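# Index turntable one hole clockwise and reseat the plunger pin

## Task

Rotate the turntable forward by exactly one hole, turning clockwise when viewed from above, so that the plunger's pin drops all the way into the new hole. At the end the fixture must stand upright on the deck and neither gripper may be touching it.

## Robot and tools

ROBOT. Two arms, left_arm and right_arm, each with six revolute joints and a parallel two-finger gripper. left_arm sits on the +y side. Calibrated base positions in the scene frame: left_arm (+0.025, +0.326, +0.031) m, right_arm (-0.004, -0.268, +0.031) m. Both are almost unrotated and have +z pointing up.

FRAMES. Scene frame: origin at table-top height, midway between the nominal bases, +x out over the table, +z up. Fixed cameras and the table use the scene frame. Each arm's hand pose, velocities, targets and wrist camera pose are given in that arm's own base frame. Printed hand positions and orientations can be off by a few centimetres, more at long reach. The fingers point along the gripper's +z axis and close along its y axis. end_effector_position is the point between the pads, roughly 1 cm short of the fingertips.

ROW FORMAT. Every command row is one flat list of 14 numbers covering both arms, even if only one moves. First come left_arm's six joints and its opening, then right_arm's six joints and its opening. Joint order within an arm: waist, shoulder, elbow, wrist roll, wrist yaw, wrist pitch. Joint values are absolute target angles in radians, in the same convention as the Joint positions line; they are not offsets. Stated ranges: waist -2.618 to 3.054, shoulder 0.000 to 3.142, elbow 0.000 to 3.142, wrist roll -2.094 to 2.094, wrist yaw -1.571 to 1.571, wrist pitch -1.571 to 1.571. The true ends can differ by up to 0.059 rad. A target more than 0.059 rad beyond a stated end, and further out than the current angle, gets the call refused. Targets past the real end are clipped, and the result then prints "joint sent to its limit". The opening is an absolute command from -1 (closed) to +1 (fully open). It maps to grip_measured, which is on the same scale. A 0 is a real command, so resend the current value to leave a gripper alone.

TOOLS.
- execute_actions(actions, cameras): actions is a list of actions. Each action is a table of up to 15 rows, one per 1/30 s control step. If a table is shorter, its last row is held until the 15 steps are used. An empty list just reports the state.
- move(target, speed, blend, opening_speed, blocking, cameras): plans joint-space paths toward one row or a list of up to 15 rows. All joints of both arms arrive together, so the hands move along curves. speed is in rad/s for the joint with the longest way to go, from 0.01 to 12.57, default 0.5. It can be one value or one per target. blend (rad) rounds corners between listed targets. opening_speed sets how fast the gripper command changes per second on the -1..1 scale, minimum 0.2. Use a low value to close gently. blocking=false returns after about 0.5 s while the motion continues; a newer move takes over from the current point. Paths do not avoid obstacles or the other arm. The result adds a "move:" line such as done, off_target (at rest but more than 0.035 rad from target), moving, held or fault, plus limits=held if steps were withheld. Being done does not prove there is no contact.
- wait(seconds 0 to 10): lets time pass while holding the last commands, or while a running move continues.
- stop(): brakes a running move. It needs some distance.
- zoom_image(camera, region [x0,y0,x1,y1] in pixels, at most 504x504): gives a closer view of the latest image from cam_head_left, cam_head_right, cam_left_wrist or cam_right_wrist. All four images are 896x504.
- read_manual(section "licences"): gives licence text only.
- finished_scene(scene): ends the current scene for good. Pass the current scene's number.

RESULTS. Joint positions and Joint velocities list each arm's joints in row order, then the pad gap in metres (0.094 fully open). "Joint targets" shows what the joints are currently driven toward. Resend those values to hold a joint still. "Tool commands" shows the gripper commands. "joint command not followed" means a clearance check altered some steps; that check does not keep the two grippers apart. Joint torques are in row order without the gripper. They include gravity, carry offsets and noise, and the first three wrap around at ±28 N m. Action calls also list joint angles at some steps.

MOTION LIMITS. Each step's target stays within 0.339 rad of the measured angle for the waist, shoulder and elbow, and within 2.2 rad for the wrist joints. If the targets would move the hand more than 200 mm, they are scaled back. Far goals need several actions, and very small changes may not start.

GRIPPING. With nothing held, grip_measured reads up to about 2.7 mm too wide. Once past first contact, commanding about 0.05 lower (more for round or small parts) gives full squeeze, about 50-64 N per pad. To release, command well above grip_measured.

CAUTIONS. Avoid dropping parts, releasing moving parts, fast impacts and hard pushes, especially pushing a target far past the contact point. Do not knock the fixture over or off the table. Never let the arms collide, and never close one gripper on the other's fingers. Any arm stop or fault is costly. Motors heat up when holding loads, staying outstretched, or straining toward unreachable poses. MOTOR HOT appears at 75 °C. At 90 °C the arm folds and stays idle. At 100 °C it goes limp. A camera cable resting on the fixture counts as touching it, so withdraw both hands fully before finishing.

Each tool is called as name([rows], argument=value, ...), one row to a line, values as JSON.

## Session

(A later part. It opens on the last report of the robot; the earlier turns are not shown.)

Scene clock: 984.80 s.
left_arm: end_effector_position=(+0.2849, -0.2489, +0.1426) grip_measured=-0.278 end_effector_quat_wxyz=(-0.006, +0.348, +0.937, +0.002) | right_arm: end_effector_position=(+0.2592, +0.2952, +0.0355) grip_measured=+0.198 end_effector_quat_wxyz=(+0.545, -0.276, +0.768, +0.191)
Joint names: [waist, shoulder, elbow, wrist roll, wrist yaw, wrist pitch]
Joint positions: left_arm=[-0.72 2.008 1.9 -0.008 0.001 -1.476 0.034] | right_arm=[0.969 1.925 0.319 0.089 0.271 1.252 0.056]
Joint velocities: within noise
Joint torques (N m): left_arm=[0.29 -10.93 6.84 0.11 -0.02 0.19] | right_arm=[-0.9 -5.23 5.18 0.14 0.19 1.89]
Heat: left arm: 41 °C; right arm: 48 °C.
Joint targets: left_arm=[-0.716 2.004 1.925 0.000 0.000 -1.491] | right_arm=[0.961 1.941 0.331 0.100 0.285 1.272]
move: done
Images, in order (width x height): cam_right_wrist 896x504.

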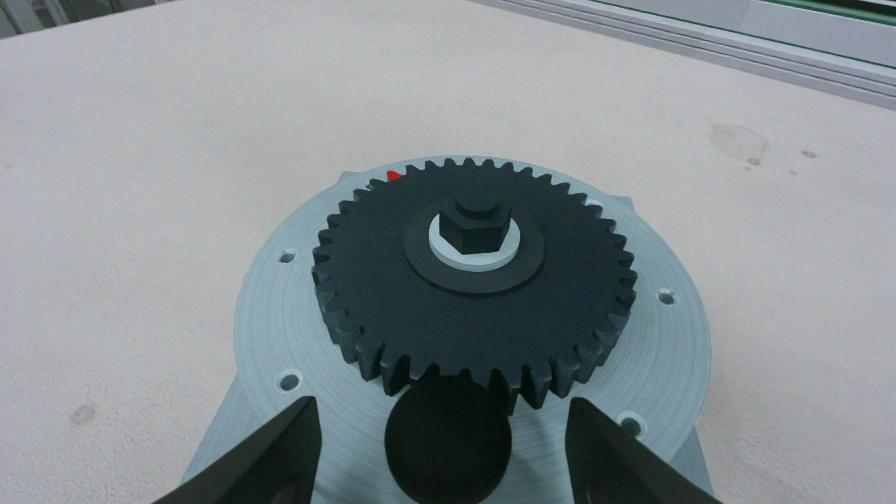

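move(target=[-0.716, 2.05, 1.660, 0.045, 0.0, -1.193, -0.28, 0.961, 1.941, 0.331, 0.10, 0.285, 1.272, 0.2], speed=0.3)

Scene clock: 1020.20 s.
left_arm: end_effector_position=(+0.2916, -0.2548, +0.0757) grip_measured=-0.278 end_effector_quat_wxyz=(-0.002, +0.368, +0.930, +0.000) | right_arm: end_effector_position=(+0.2593, +0.2951, +0.0356) grip_measured=+0.198 end_effector_quat_wxyz=(+0.545, -0.276, +0.768, +0.190)
Joint names: [waist, shoulder, elbow, wrist roll, wrist yaw, wrist pitch]
Joint positions: left_arm=[-0.72 2.034 1.672 0.034 0.001 -1.212 0.034] | right_arm=[0.969 1.925 0.319 0.089 0.271 1.252 0.056]
Joint velocities: within noise
Joint torques (N m): left_arm=[0.32 -9.36 4.05 0.12 -0.02 0.6] | right_arm=[-0.92 -5.18 5.15 0.12 0.17 1.88]
Heat: left arm: 41 °C; right arm: 49 °C.
Joint targets: left_arm=[-0.716 2.050 1.660 0.045 0.000 -1.193] | right_arm=[0.961 1.941 0.331 0.100 0.285 1.272]
move: done

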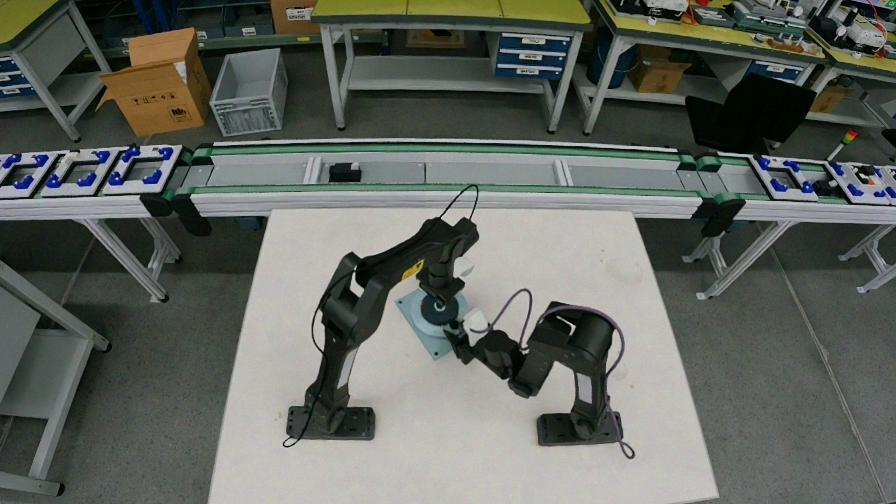

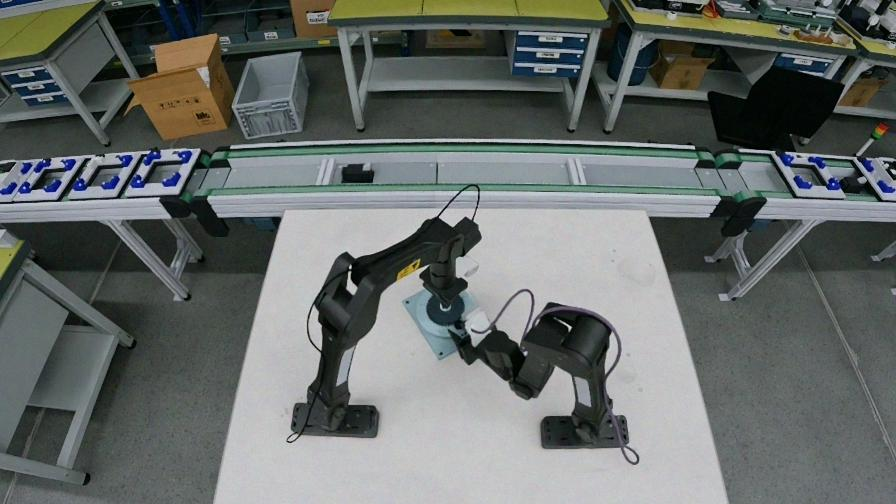

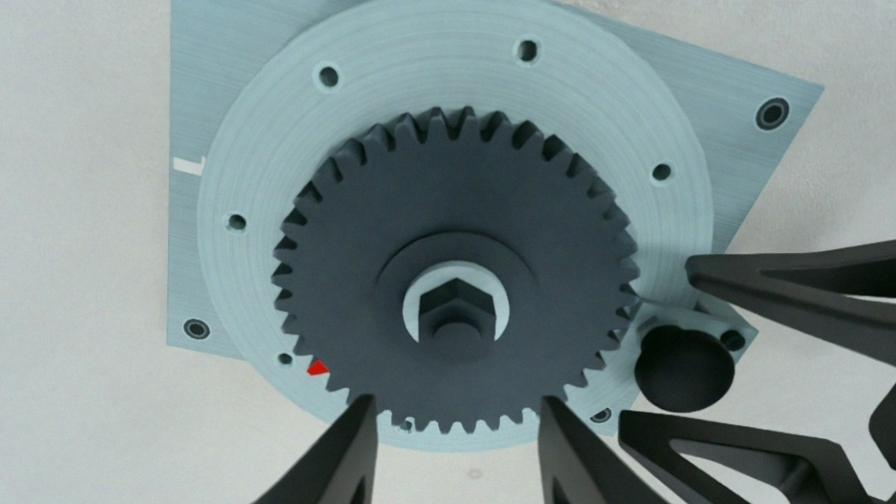

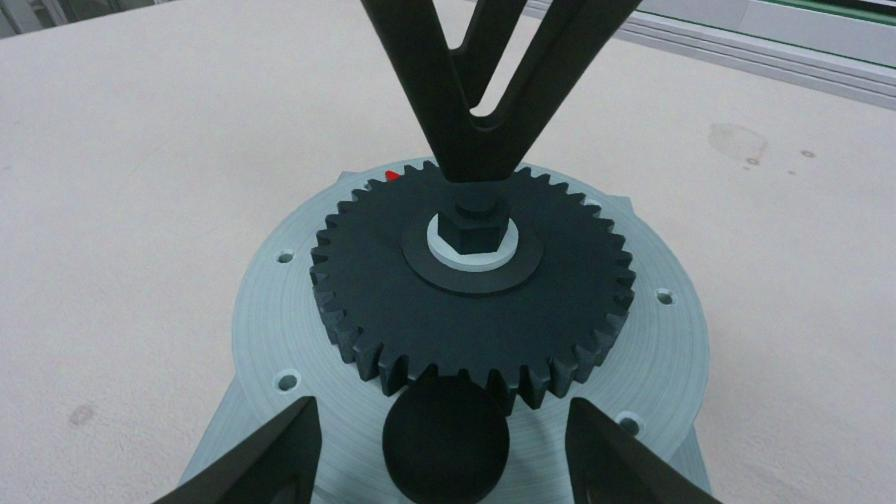

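move(target=[-0.716, 2.074, 1.592, 0.045, 0.0, -1.098, -0.28, 0.961, 1.941, 0.331, 0.10, 0.285, 1.272, 0.2], speed=0.2)

Scene clock: 1066.03 s.
left_arm: end_effector_position=(+0.2937, -0.2566, +0.0508) grip_measured=-0.278 end_effector_quat_wxyz=(+0.001, +0.369, +0.930, -0.001) | right_arm: end_effector_position=(+0.2593, +0.2951, +0.0356) grip_measured=+0.198 end_effector_quat_wxyz=(+0.545, -0.276, +0.768, +0.190)
Joint names: [waist, shoulder, elbow, wrist roll, wrist yaw, wrist pitch]
Joint positions: left_arm=[-0.72 2.056 1.604 0.035 0.001 -1.117 0.034] | right_arm=[0.969 1.925 0.319 0.089 0.271 1.252 0.056]
Joint velocities: within noise
Joint torques (N m): left_arm=[0.35 -9.36 3.93 0.12 -0.01 0.61] | right_arm=[-0.87 -5.18 5.14 0.13 0.17 1.89]
Heat: left arm: 38 °C; right arm: 48 °C.
Joint targets: left_arm=[-0.716 2.074 1.592 0.045 0.000 -1.098] | right_arm=[0.961 1.941 0.331 0.100 0.285 1.272]
move: done

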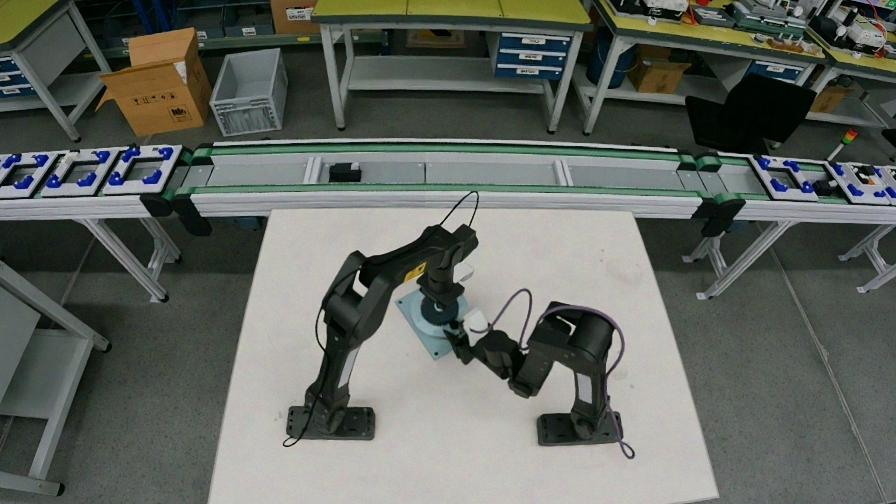

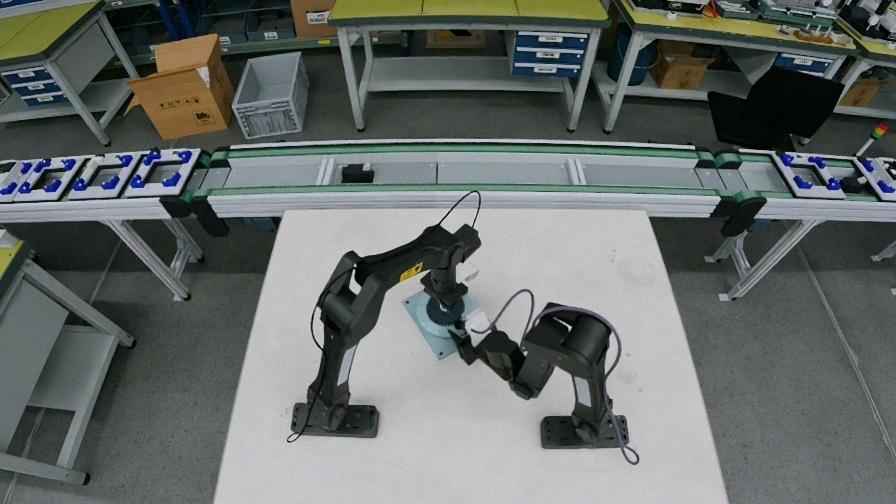

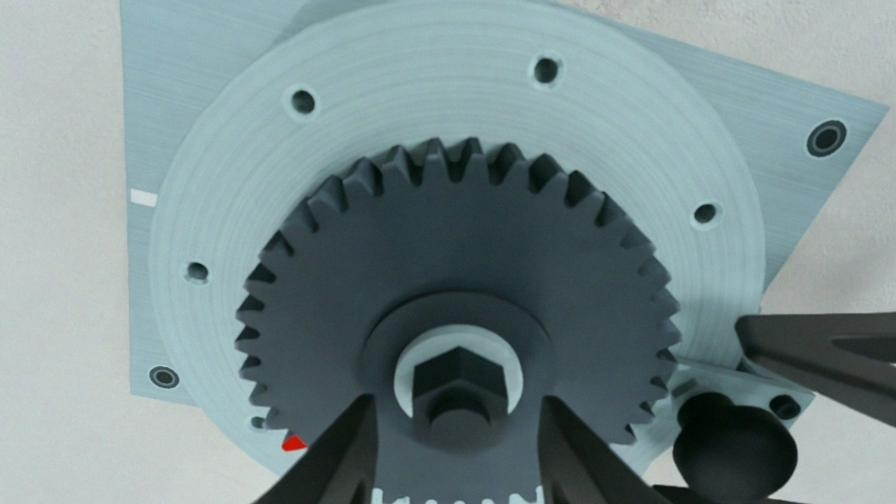

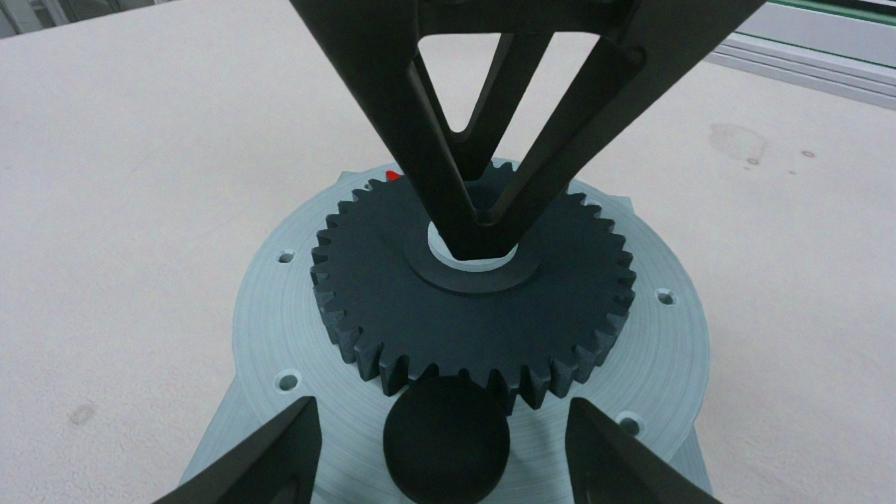

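zoom_image(camera="cam_left_wrist", region=[350, 310, 570, 504])

zoom_image(camera="cam_right_wrist", region=[380, 120, 600, 300])

Scaled by 2.291 from the camera's 896x504 image, which has a finer 1280x720 frame.

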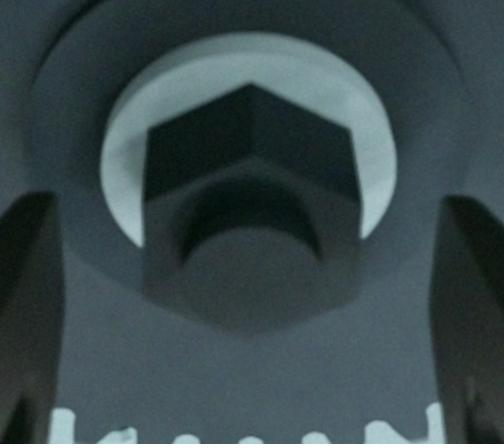

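Scaled by 2.291 from the camera's 896x504 image, which has a finer 1280x720 frame.

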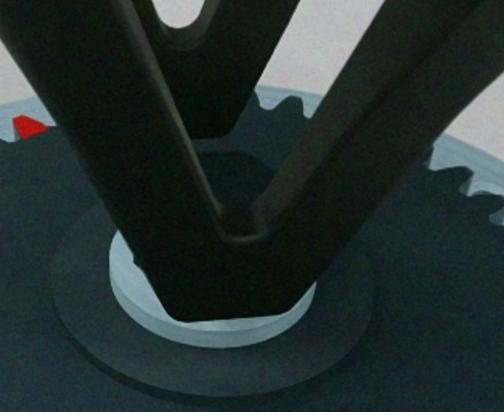

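move(target=[-0.716, 2.091, 1.629, 0.045, 0.0, -1.092, -0.28, 0.961, 1.941, 0.331, 0.10, 0.285, 1.272, 0.2], speed=0.15, cameras=["cam_left_wrist", "cam_right_wrist"])

Scene clock: 1107.20 s.
left_arm: end_effector_position=(+0.2940, -0.2569, +0.0454) grip_measured=-0.278 end_effector_quat_wxyz=(-0.003, +0.369, +0.930, +0.000) | right_arm: end_effector_position=(+0.2593, +0.2951, +0.0356) grip_measured=+0.198 end_effector_quat_wxyz=(+0.545, -0.276, +0.768, +0.190)
Joint names: [waist, shoulder, elbow, wrist roll, wrist yaw, wrist pitch]
Joint positions: left_arm=[-0.72 2.07 1.604 0.035 0.001 -1.111 0.034] | right_arm=[0.969 1.925 0.319 0.089 0.271 1.252 0.056]
Joint velocities: within noise
Joint torques (N m): left_arm=[0.31 -9.22 6.76 0.12 -0.01 0.65] | right_arm=[-0.91 -5.16 5.16 0.12 0.2 1.9]
Heat: left arm: 38 °C; right arm: 48 °C.
Joint targets: left_arm=[-0.716 2.091 1.629 0.045 0.000 -1.092] | right_arm=[0.961 1.941 0.331 0.100 0.285 1.272]
move: done
Images, in order (width x height): cam_left_wrist 896x504, cam_right_wrist 896x504.

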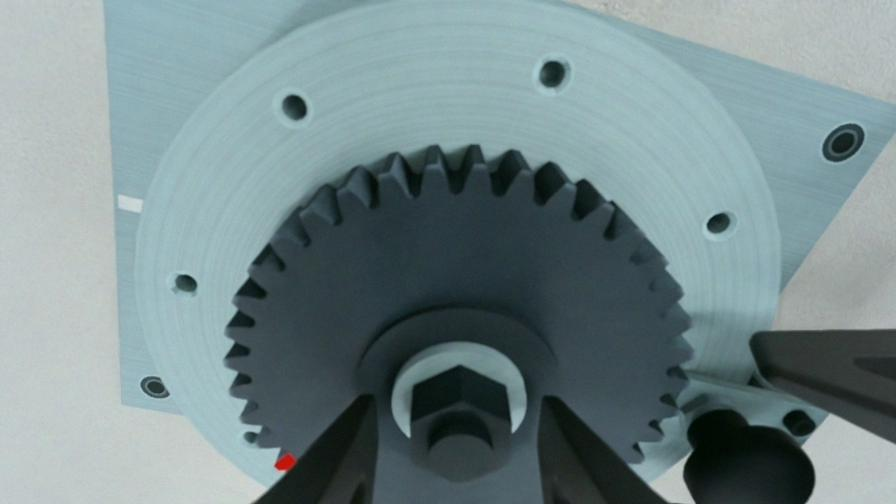

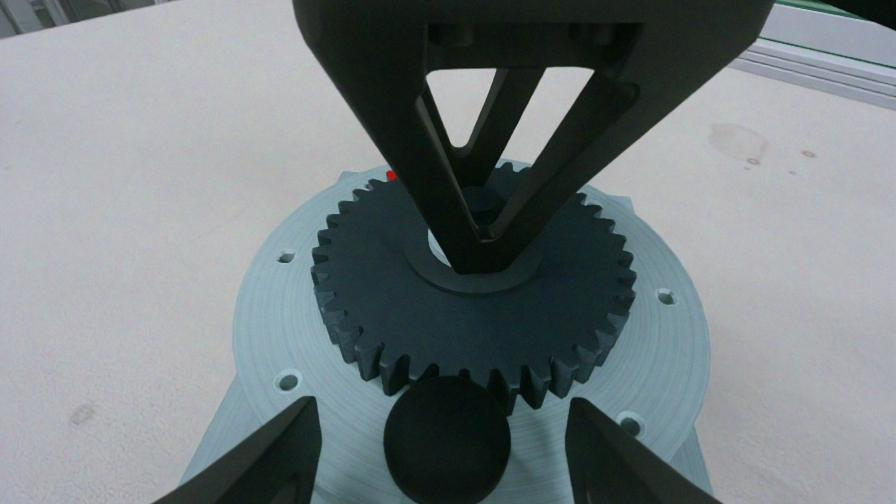

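move(target=[-0.716, 2.091, 1.629, 0.045, 0.0, -1.092, -0.75, 0.961, 1.941, 0.331, 0.10, 0.285, 1.272, -0.6], opening_speed=0.4, cameras=["cam_left_wrist", "cam_right_wrist"])

Scene clock: 1118.77 s.
left_arm: end_effector_position=(+0.2942, -0.2571, +0.0454) grip_measured=-0.627 end_effector_quat_wxyz=(-0.003, +0.369, +0.929, +0.000) | right_arm: end_effector_position=(+0.2593, +0.2950, +0.0356) grip_measured=-0.486 end_effector_quat_wxyz=(+0.545, -0.276, +0.768, +0.190)
Joint names: [waist, shoulder, elbow, wrist roll, wrist yaw, wrist pitch]
Joint positions: left_arm=[-0.72 2.07 1.604 0.036 0.001 -1.11 0.018] | right_arm=[0.969 1.925 0.319 0.089 0.272 1.252 0.024]
Joint velocities: within noise
Joint torques (N m): left_arm=[0.29 -9.24 6.79 0.12 -0.02 0.6] | right_arm=[-0.85 -5.19 5.15 0.14 0.17 1.9]
Heat: left arm: 38 °C; right arm: 48 °C.
Joint targets: left_arm=[-0.716 2.091 1.629 0.045 0.000 -1.092] | right_arm=[0.961 1.941 0.331 0.100 0.285 1.272]
move: done
Images, in order (width x height): cam_left_wrist 896x504, cam_right_wrist 896x504.

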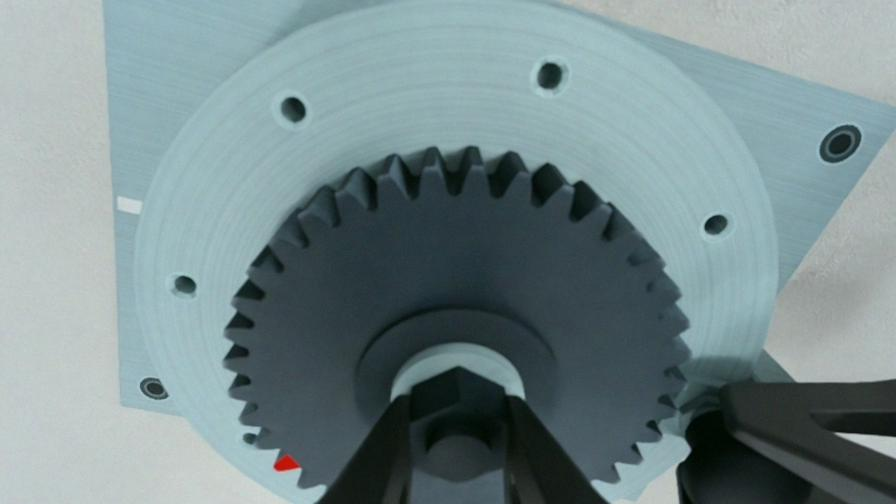

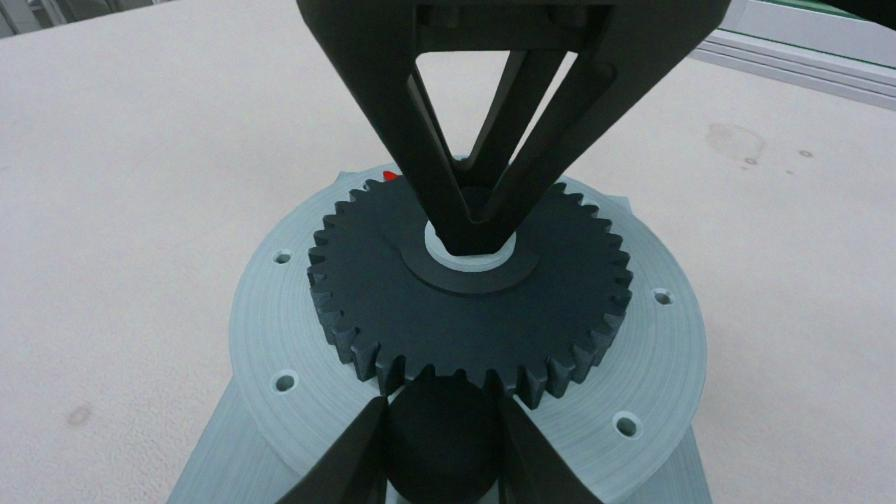

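move(target=[-0.716, 2.091, 1.629, 0.045, 0.0, -1.092, -0.75, 0.961, 1.800, 0.380, 0.10, 0.285, 1.45, -0.6], speed=0.2, cameras=["cam_left_wrist", "cam_right_wrist"])

Scene clock: 1156.67 s.
left_arm: end_effector_position=(+0.2942, -0.2571, +0.0454) grip_measured=-0.627 end_effector_quat_wxyz=(-0.003, +0.369, +0.929, +0.000) | right_arm: end_effector_position=(+0.2604, +0.2964, +0.0435) grip_measured=-0.487 end_effector_quat_wxyz=(+0.548, -0.274, +0.766, +0.192)
Joint names: [waist, shoulder, elbow, wrist roll, wrist yaw, wrist pitch]
Joint positions: left_arm=[-0.72 2.07 1.604 0.036 0.001 -1.11 0.018] | right_arm=[0.969 1.885 0.324 0.089 0.272 1.217 0.024]
Joint velocities: within noise
Joint torques (N m): left_arm=[0.31 -9.25 6.8 0.12 -0.02 0.61] | right_arm=[-0.9 -13.2 9.87 0.13 0.17 3.83]
Heat: left arm: 38 °C; right arm: 48 °C.
Joint targets: left_arm=[-0.716 2.091 1.629 0.045 0.000 -1.092] | right_arm=[0.961 1.800 0.380 0.100 0.285 1.450]
move: off_target (right_arm); right_arm: the wrist pitch is farthest, 0.233 rad from its target
Images, in order (width x height): cam_left_wrist 896x504, cam_right_wrist 896x504.

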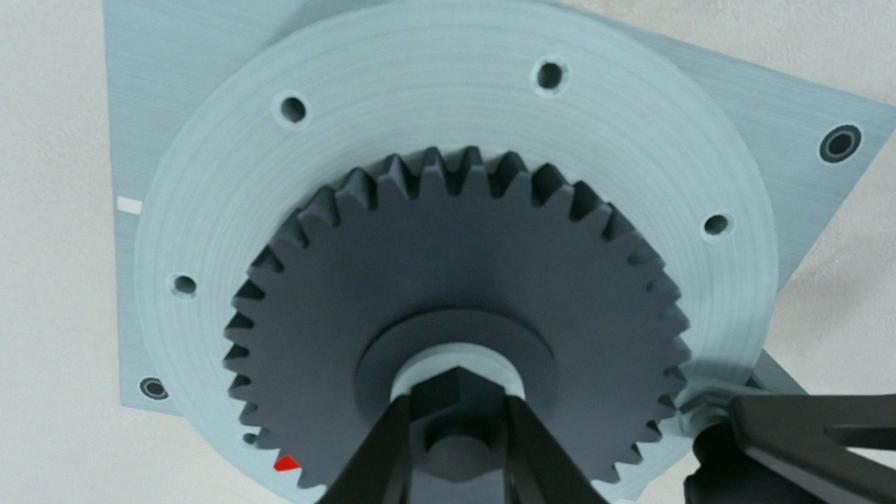

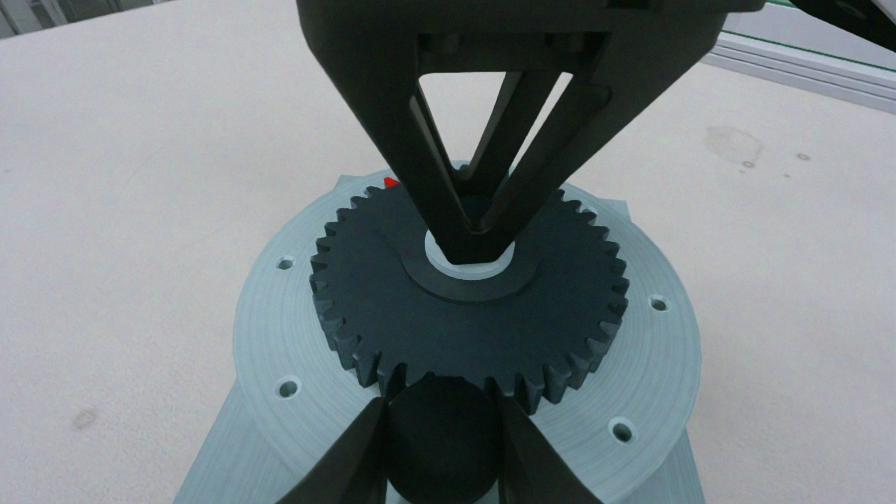

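zoom_image(camera="cam_left_wrist", region=[640, 340, 850, 504])

Scaled by 2.400 from the camera's 896x504 image, which has a finer 1280x720 frame.

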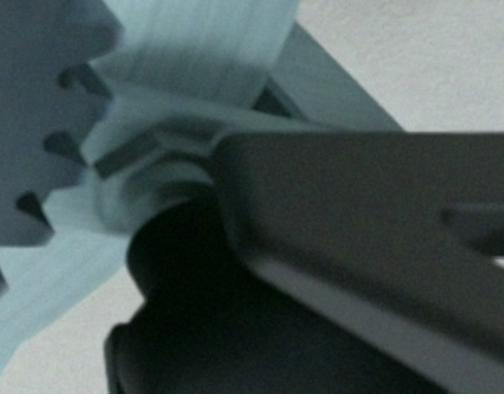

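move(target=[-0.716, 2.091, 1.629, 0.245, 0.0, -1.092, -0.75, 0.961, 1.800, 0.380, 0.10, 0.285, 1.45, -0.6], speed=0.3, cameras=["cam_left_wrist", "cam_right_wrist"])

Scene clock: 1167.57 s.
left_arm: end_effector_position=(+0.2944, -0.2569, +0.0454) grip_measured=-0.627 end_effector_quat_wxyz=(-0.003, +0.456, +0.890, +0.001) | right_arm: end_effector_position=(+0.2604, +0.2965, +0.0438) grip_measured=-0.487 end_effector_quat_wxyz=(+0.548, -0.274, +0.766, +0.192)
Joint names: [waist, shoulder, elbow, wrist roll, wrist yaw, wrist pitch]
Joint positions: left_arm=[-0.72 2.07 1.604 0.227 0 -1.11 0.018] | right_arm=[0.969 1.884 0.324 0.09 0.272 1.216 0.024]
Joint velocities: within noise
Joint torques (N m): left_arm=[0.32 -9.24 6.78 0.22 0.01 0.6] | right_arm=[-0.91 -13.11 9.83 0.13 0.16 3.85]
Heat: left arm: 38 °C; right arm: 54 °C.
Joint targets: left_arm=[-0.716 2.091 1.629 0.245 0.000 -1.092] | right_arm=[0.961 1.800 0.380 0.100 0.285 1.450]
move: off_target (right_arm); right_arm: the wrist pitch is farthest, 0.234 rad from its target
Images, in order (width x height): cam_left_wrist 896x504, cam_right_wrist 896x504.

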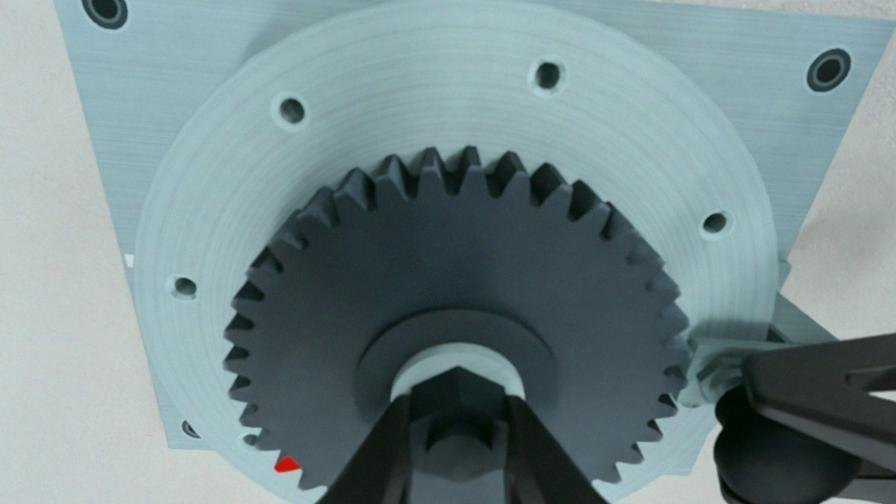

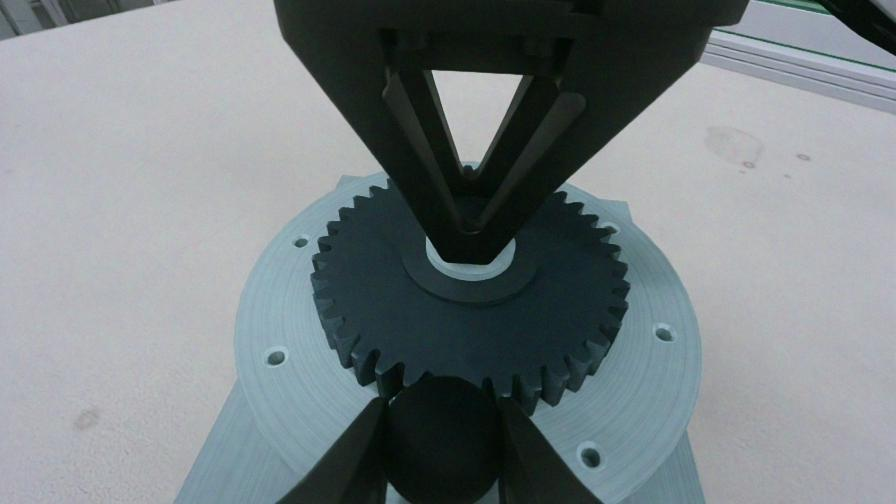

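move(target=[-0.716, 2.091, 1.629, 0.715, 0.0, -1.092, -0.75, 0.961, 1.800, 0.380, 0.10, 0.285, 1.45, -0.6], speed=0.4, cameras=["cam_left_wrist", "cam_right_wrist"])

Scene clock: 1186.40 s.
left_arm: end_effector_position=(+0.2946, -0.2568, +0.0454) grip_measured=-0.627 end_effector_quat_wxyz=(-0.002, +0.651, +0.759, +0.001) | right_arm: end_effector_position=(+0.2604, +0.2965, +0.0438) grip_measured=-0.487 end_effector_quat_wxyz=(+0.548, -0.274, +0.766, +0.192)
Joint names: [waist, shoulder, elbow, wrist roll, wrist yaw, wrist pitch]
Joint positions: left_arm=[-0.72 2.07 1.604 0.698 -0.001 -1.109 0.018] | right_arm=[0.969 1.884 0.324 0.09 0.272 1.216 0.024]
Joint velocities: within noise
Joint torques (N m): left_arm=[0.31 -9.22 6.78 0.2 0 0.6] | right_arm=[-0.9 -13.08 9.89 0.12 0.16 3.84]
Heat: left arm: 38 °C; right arm: 58 °C.
Joint targets: left_arm=[-0.716 2.091 1.629 0.715 0.000 -1.092] | right_arm=[0.961 1.800 0.380 0.100 0.285 1.450]
move: off_target (right_arm); right_arm: the wrist pitch is farthest, 0.234 rad from its target
Images, in order (width x height): cam_left_wrist 896x504, cam_right_wrist 896x504.

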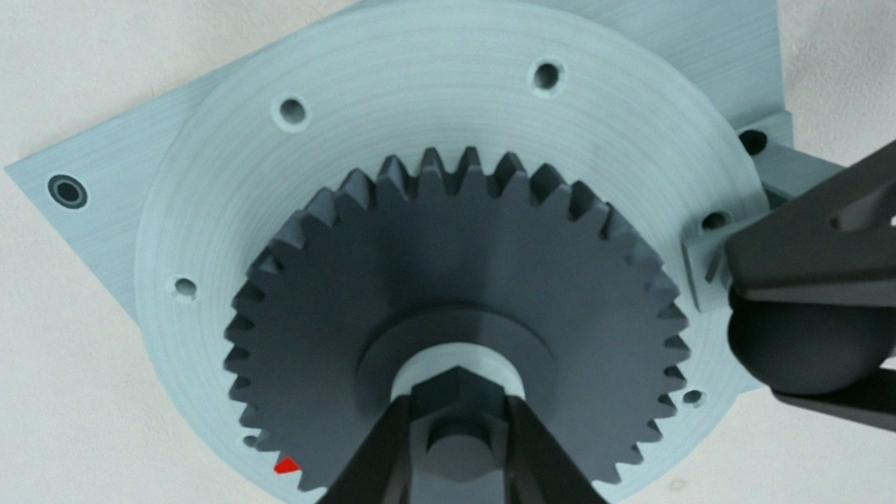

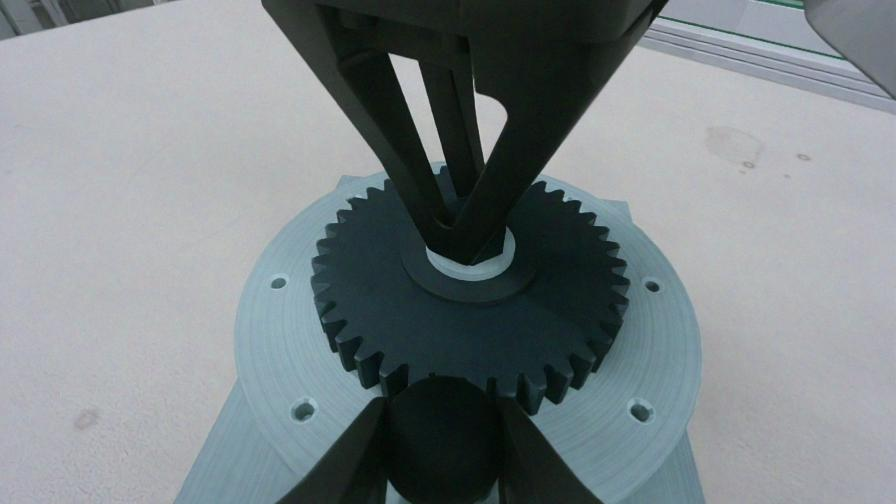

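move(target=[-0.716, 2.091, 1.629, 0.715, 0.0, -1.092, -0.75, 0.961, 1.930, 0.325, 0.10, 0.285, 1.26, -0.6], speed=0.15, cameras=["cam_left_wrist", "cam_right_wrist"])

Scene clock: 1194.50 s.
left_arm: end_effector_position=(+0.2946, -0.2568, +0.0454) grip_measured=-0.627 end_effector_quat_wxyz=(-0.002, +0.651, +0.759, +0.001) | right_arm: end_effector_position=(+0.2604, +0.2947, +0.0396) grip_measured=-0.487 end_effector_quat_wxyz=(+0.549, -0.273, +0.767, +0.190)
Joint names: [waist, shoulder, elbow, wrist roll, wrist yaw, wrist pitch]
Joint positions: left_arm=[-0.72 2.07 1.604 0.698 -0.001 -1.109 0.018] | right_arm=[0.969 1.909 0.319 0.09 0.278 1.243 0.024]
Joint velocities: within noise
Joint torques (N m): left_arm=[0.29 -9.24 6.82 0.2 0 0.6] | right_arm=[-0.87 -4.81 4.66 0.11 0.12 1.84]
Heat: left arm: 38 °C; right arm: 59 °C.
Joint targets: left_arm=[-0.716 2.091 1.629 0.715 0.000 -1.092] | right_arm=[0.961 1.930 0.325 0.100 0.285 1.260]
move: done
Images, in order (width x height): cam_left_wrist 896x504, cam_right_wrist 896x504.

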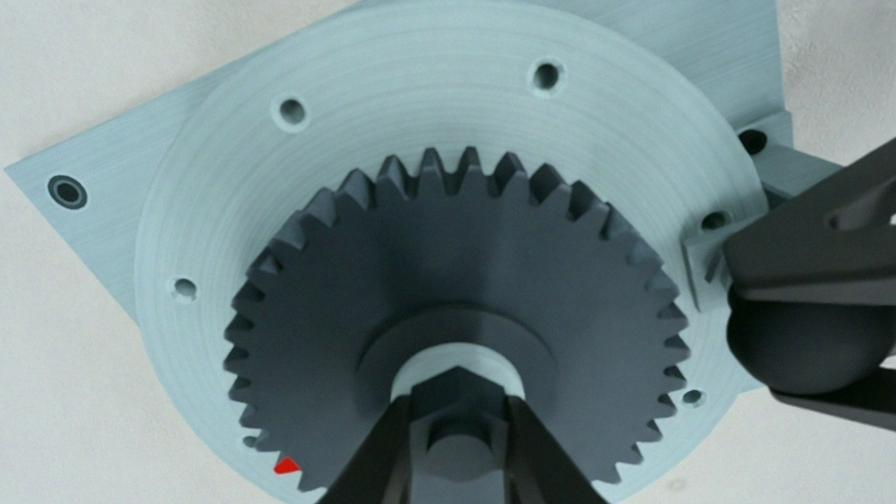

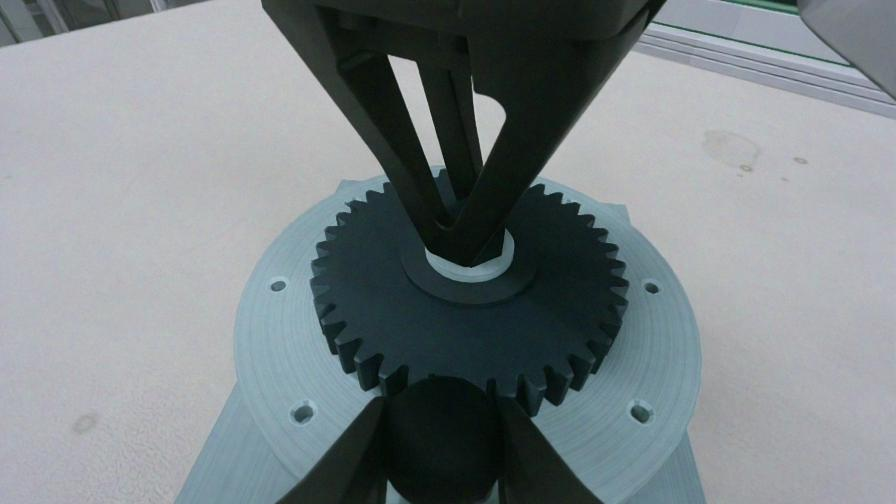

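move(target=[-0.716, 2.091, 1.629, 0.805, 0.0, -1.092, -0.75, 0.961, 1.930, 0.325, 0.10, 0.285, 1.26, -0.6], speed=0.15, cameras=["cam_right_wrist"])

move(target=[-0.716, 2.091, 1.629, 0.835, 0.0, -1.092, -0.75, 0.961, 1.930, 0.325, 0.10, 0.285, 1.26, -0.6], speed=0.1, cameras=["cam_right_wrist"])

Scene clock: 1206.57 s.
left_arm: end_effector_position=(+0.2947, -0.2569, +0.0454) grip_measured=-0.627 end_effector_quat_wxyz=(-0.002, +0.675, +0.737, +0.001) | right_arm: end_effector_position=(+0.2604, +0.2947, +0.0396) grip_measured=-0.487 end_effector_quat_wxyz=(+0.549, -0.273, +0.767, +0.190)
Joint names: [waist, shoulder, elbow, wrist roll, wrist yaw, wrist pitch]
Joint positions: left_arm=[-0.72 2.07 1.604 0.763 -0.001 -1.109 0.018] | right_arm=[0.969 1.909 0.319 0.09 0.278 1.244 0.024]
Joint velocities: within noise
Joint torques (N m): left_arm=[0.27 -9.25 6.79 0.47 0.01 0.58] | right_arm=[-0.94 -4.79 4.68 0.13 0.12 1.85]
Heat: left arm: 38 °C; right arm: 54 °C.
Joint targets: left_arm=[-0.716 2.091 1.629 0.805 0.000 -1.092] | right_arm=[0.961 1.930 0.325 0.100 0.285 1.260]
move: off_target (left_arm); left_arm: the wrist roll is farthest, 0.042 rad from its target
Images, in order (width x height): cam_right_wrist 896x504.

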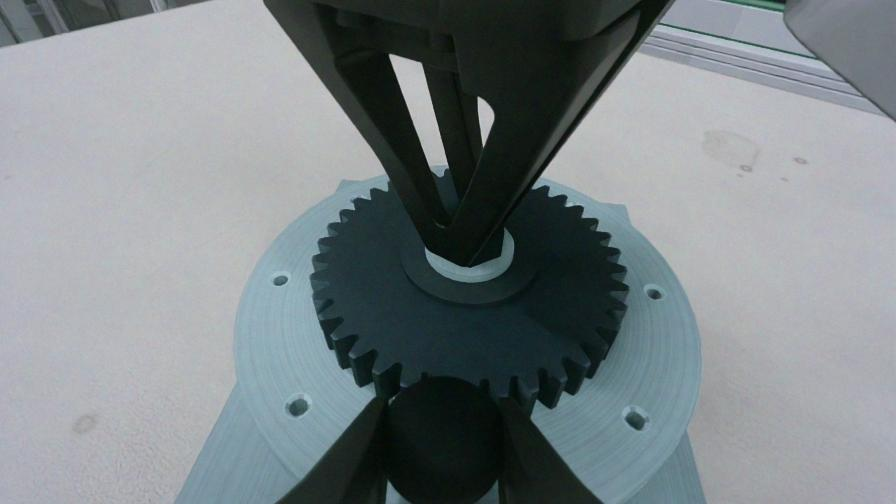

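Scene clock: 1207.47 s.
left_arm: end_effector_position=(+0.2947, -0.2569, +0.0454) grip_measured=-0.627 end_effector_quat_wxyz=(-0.002, +0.686, +0.727, +0.001) | right_arm: end_effector_position=(+0.2604, +0.2947, +0.0396) grip_measured=-0.487 end_effector_quat_wxyz=(+0.549, -0.273, +0.767, +0.190)
Joint names: [waist, shoulder, elbow, wrist roll, wrist yaw, wrist pitch]
Joint positions: left_arm=[-0.72 2.07 1.604 0.793 -0.001 -1.109 0.018] | right_arm=[0.969 1.909 0.319 0.09 0.278 1.244 0.024]
Joint velocities: within noise
Joint torques (N m): left_arm=[0.31 -9.21 6.78 0.48 0 0.6] | right_arm=[-0.92 -4.82 4.7 0.11 0.12 1.88]
Heat: left arm: 38 °C; right arm: 54 °C.
Joint targets: left_arm=[-0.716 2.091 1.629 0.835 0.000 -1.092] | right_arm=[0.961 1.930 0.325 0.100 0.285 1.260]
move: off_target (left_arm); left_arm: the wrist roll is farthest, 0.042 rad from its target
Images, in order (width x height): cam_right_wrist 896x504.

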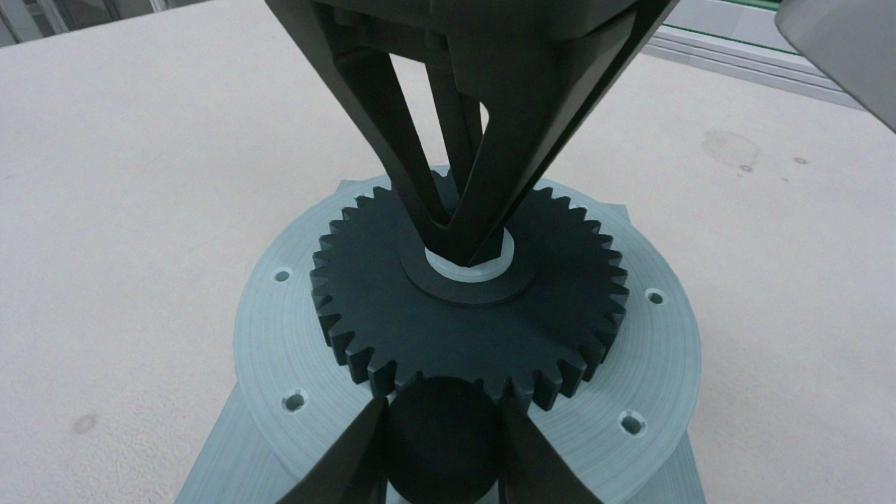

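move(target=[-0.716, 2.091, 1.629, 0.865, 0.0, -1.092, -0.75, 0.961, 1.935, 0.325, 0.10, 0.285, 1.25, -0.6], speed=0.08, cameras=["cam_right_wrist"])

Scene clock: 1214.17 s.
left_arm: end_effector_position=(+0.2948, -0.2570, +0.0454) grip_measured=-0.627 end_effector_quat_wxyz=(-0.002, +0.699, +0.715, +0.001) | right_arm: end_effector_position=(+0.2605, +0.2947, +0.0395) grip_measured=-0.487 end_effector_quat_wxyz=(+0.549, -0.272, +0.767, +0.190)
Joint names: [waist, shoulder, elbow, wrist roll, wrist yaw, wrist pitch]
Joint positions: left_arm=[-0.72 2.07 1.604 0.828 -0.001 -1.109 0.018] | right_arm=[0.969 1.911 0.319 0.091 0.278 1.246 0.024]
Joint velocities: within noise
Joint torques (N m): left_arm=[0.34 -9.22 6.82 0.45 0.01 0.58] | right_arm=[-0.88 -4.59 4.64 0.12 0.1 1.73]
Heat: left arm: 37 °C; right arm: 53 °C.
Joint targets: left_arm=[-0.716 2.091 1.629 0.865 0.000 -1.092] | right_arm=[0.961 1.935 0.325 0.100 0.285 1.250]
move: off_target (left_arm); left_arm: the wrist roll is farthest, 0.037 rad from its target
Images, in order (width x height): cam_right_wrist 896x504.

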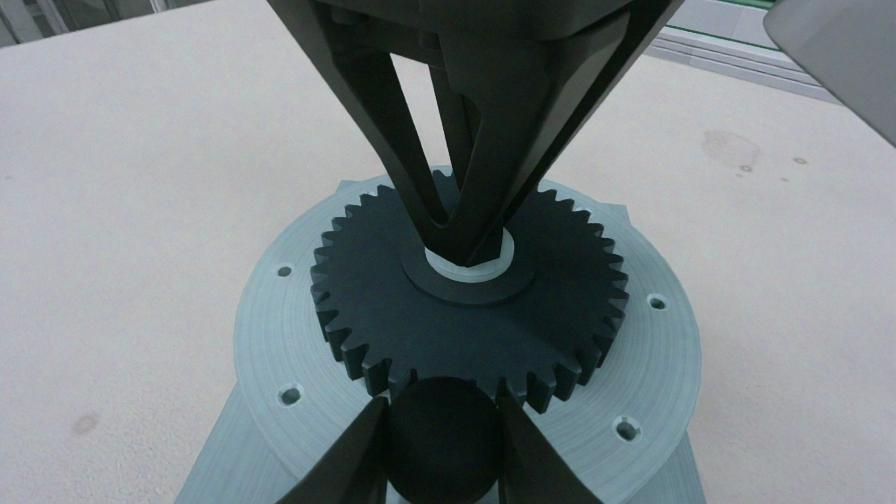

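zoom_image(camera="cam_right_wrist", region=[210, 150, 714, 504])

Scaled by 1.000.

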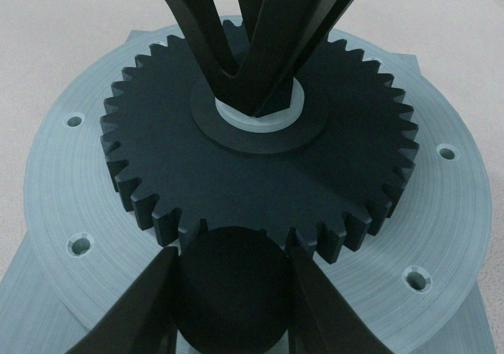

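move(target=[-0.716, 2.091, 1.629, 0.885, 0.0, -1.092, -0.75, 0.961, 1.935, 0.325, 0.10, 0.285, 1.25, -0.6], speed=0.08, cameras=[])

move(target=[-0.716, 2.091, 1.629, 0.905, 0.0, -1.092, -0.75, 0.961, 1.935, 0.325, 0.10, 0.285, 1.25, -0.6], speed=0.08, cameras=["cam_right_wrist", "cam_left_wrist"])

Scene clock: 1248.40 s.
left_arm: end_effector_position=(+0.2948, -0.2569, +0.0454) grip_measured=-0.627 end_effector_quat_wxyz=(-0.002, +0.707, +0.707, +0.001) | right_arm: end_effector_position=(+0.2599, +0.2944, +0.0353) grip_measured=-0.487 end_effector_quat_wxyz=(+0.544, -0.275, +0.770, +0.188)
Joint names: [waist, shoulder, elbow, wrist roll, wrist yaw, wrist pitch]
Joint positions: left_arm=[-0.72 2.07 1.604 0.851 -0.002 -1.109 0.018] | right_arm=[0.969 1.92 0.321 0.091 0.277 1.242 0.024]
Joint velocities: within noise
Joint torques (N m): left_arm=[0.32 -9.24 6.83 0.39 0.01 0.58] | right_arm=[-0.91 -5.33 4.46 0.12 0.11 1.78]
Heat: left arm: 37 °C; right arm: 51 °C.
Joint targets: left_arm=[-0.716 2.091 1.629 0.885 0.000 -1.092] | right_arm=[0.961 1.935 0.325 0.100 0.285 1.250]
move: done
No camera images: "cameras" was empty.

Scene clock: 1249.10 s.
left_arm: end_effector_position=(+0.2948, -0.2569, +0.0454) grip_measured=-0.627 end_effector_quat_wxyz=(-0.002, +0.711, +0.703, +0.001) | right_arm: end_effector_position=(+0.2599, +0.2944, +0.0353) grip_measured=-0.487 end_effector_quat_wxyz=(+0.544, -0.275, +0.770, +0.188)
Joint names: [waist, shoulder, elbow, wrist roll, wrist yaw, wrist pitch]
Joint positions: left_arm=[-0.72 2.07 1.604 0.861 -0.002 -1.109 0.018] | right_arm=[0.969 1.92 0.321 0.091 0.277 1.242 0.024]
Joint velocities: within noise
Joint torques (N m): left_arm=[0.29 -9.21 6.79 0.52 0 0.59] | right_arm=[-0.87 -5.31 4.44 0.11 0.12 1.78]
Heat: left arm: 37 °C; right arm: 51 °C.
Joint targets: left_arm=[-0.716 2.091 1.629 0.905 0.000 -1.092] | right_arm=[0.961 1.935 0.325 0.100 0.285 1.250]
move: off_target (left_arm); left_arm: the wrist roll is farthest, 0.044 rad from its target
Images, in order (width x height): cam_left_wrist 896x504, cam_right_wrist 896x504.

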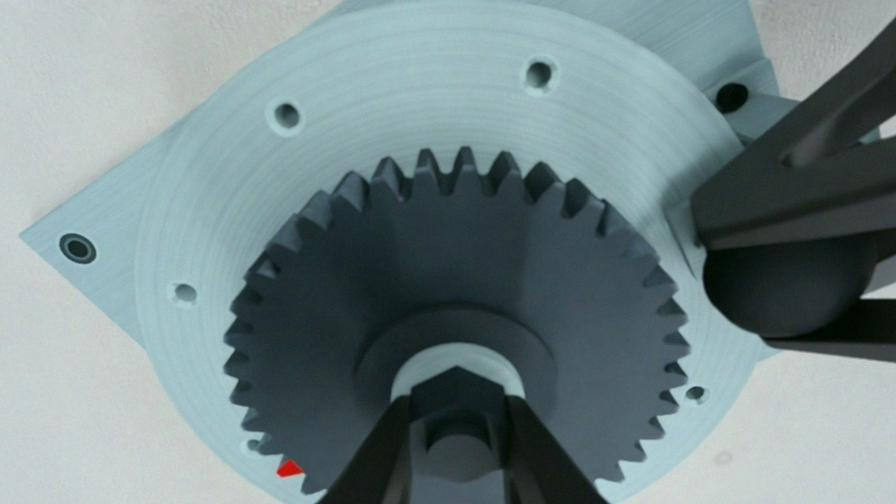

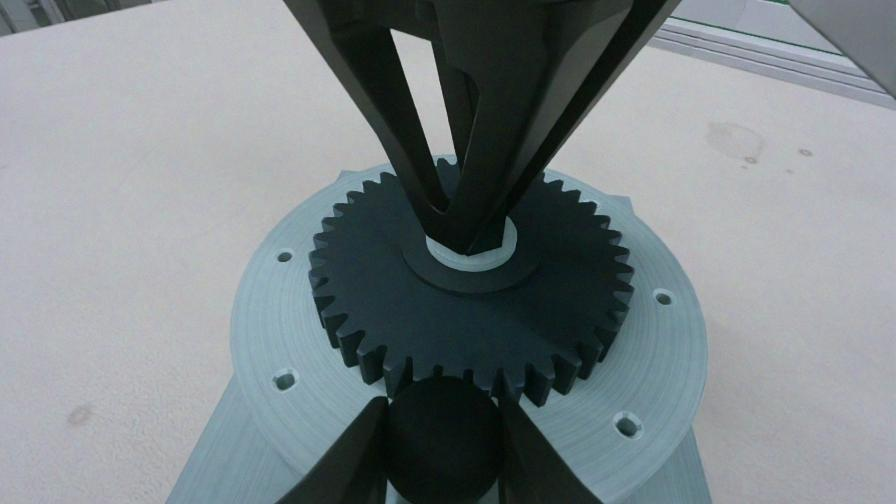

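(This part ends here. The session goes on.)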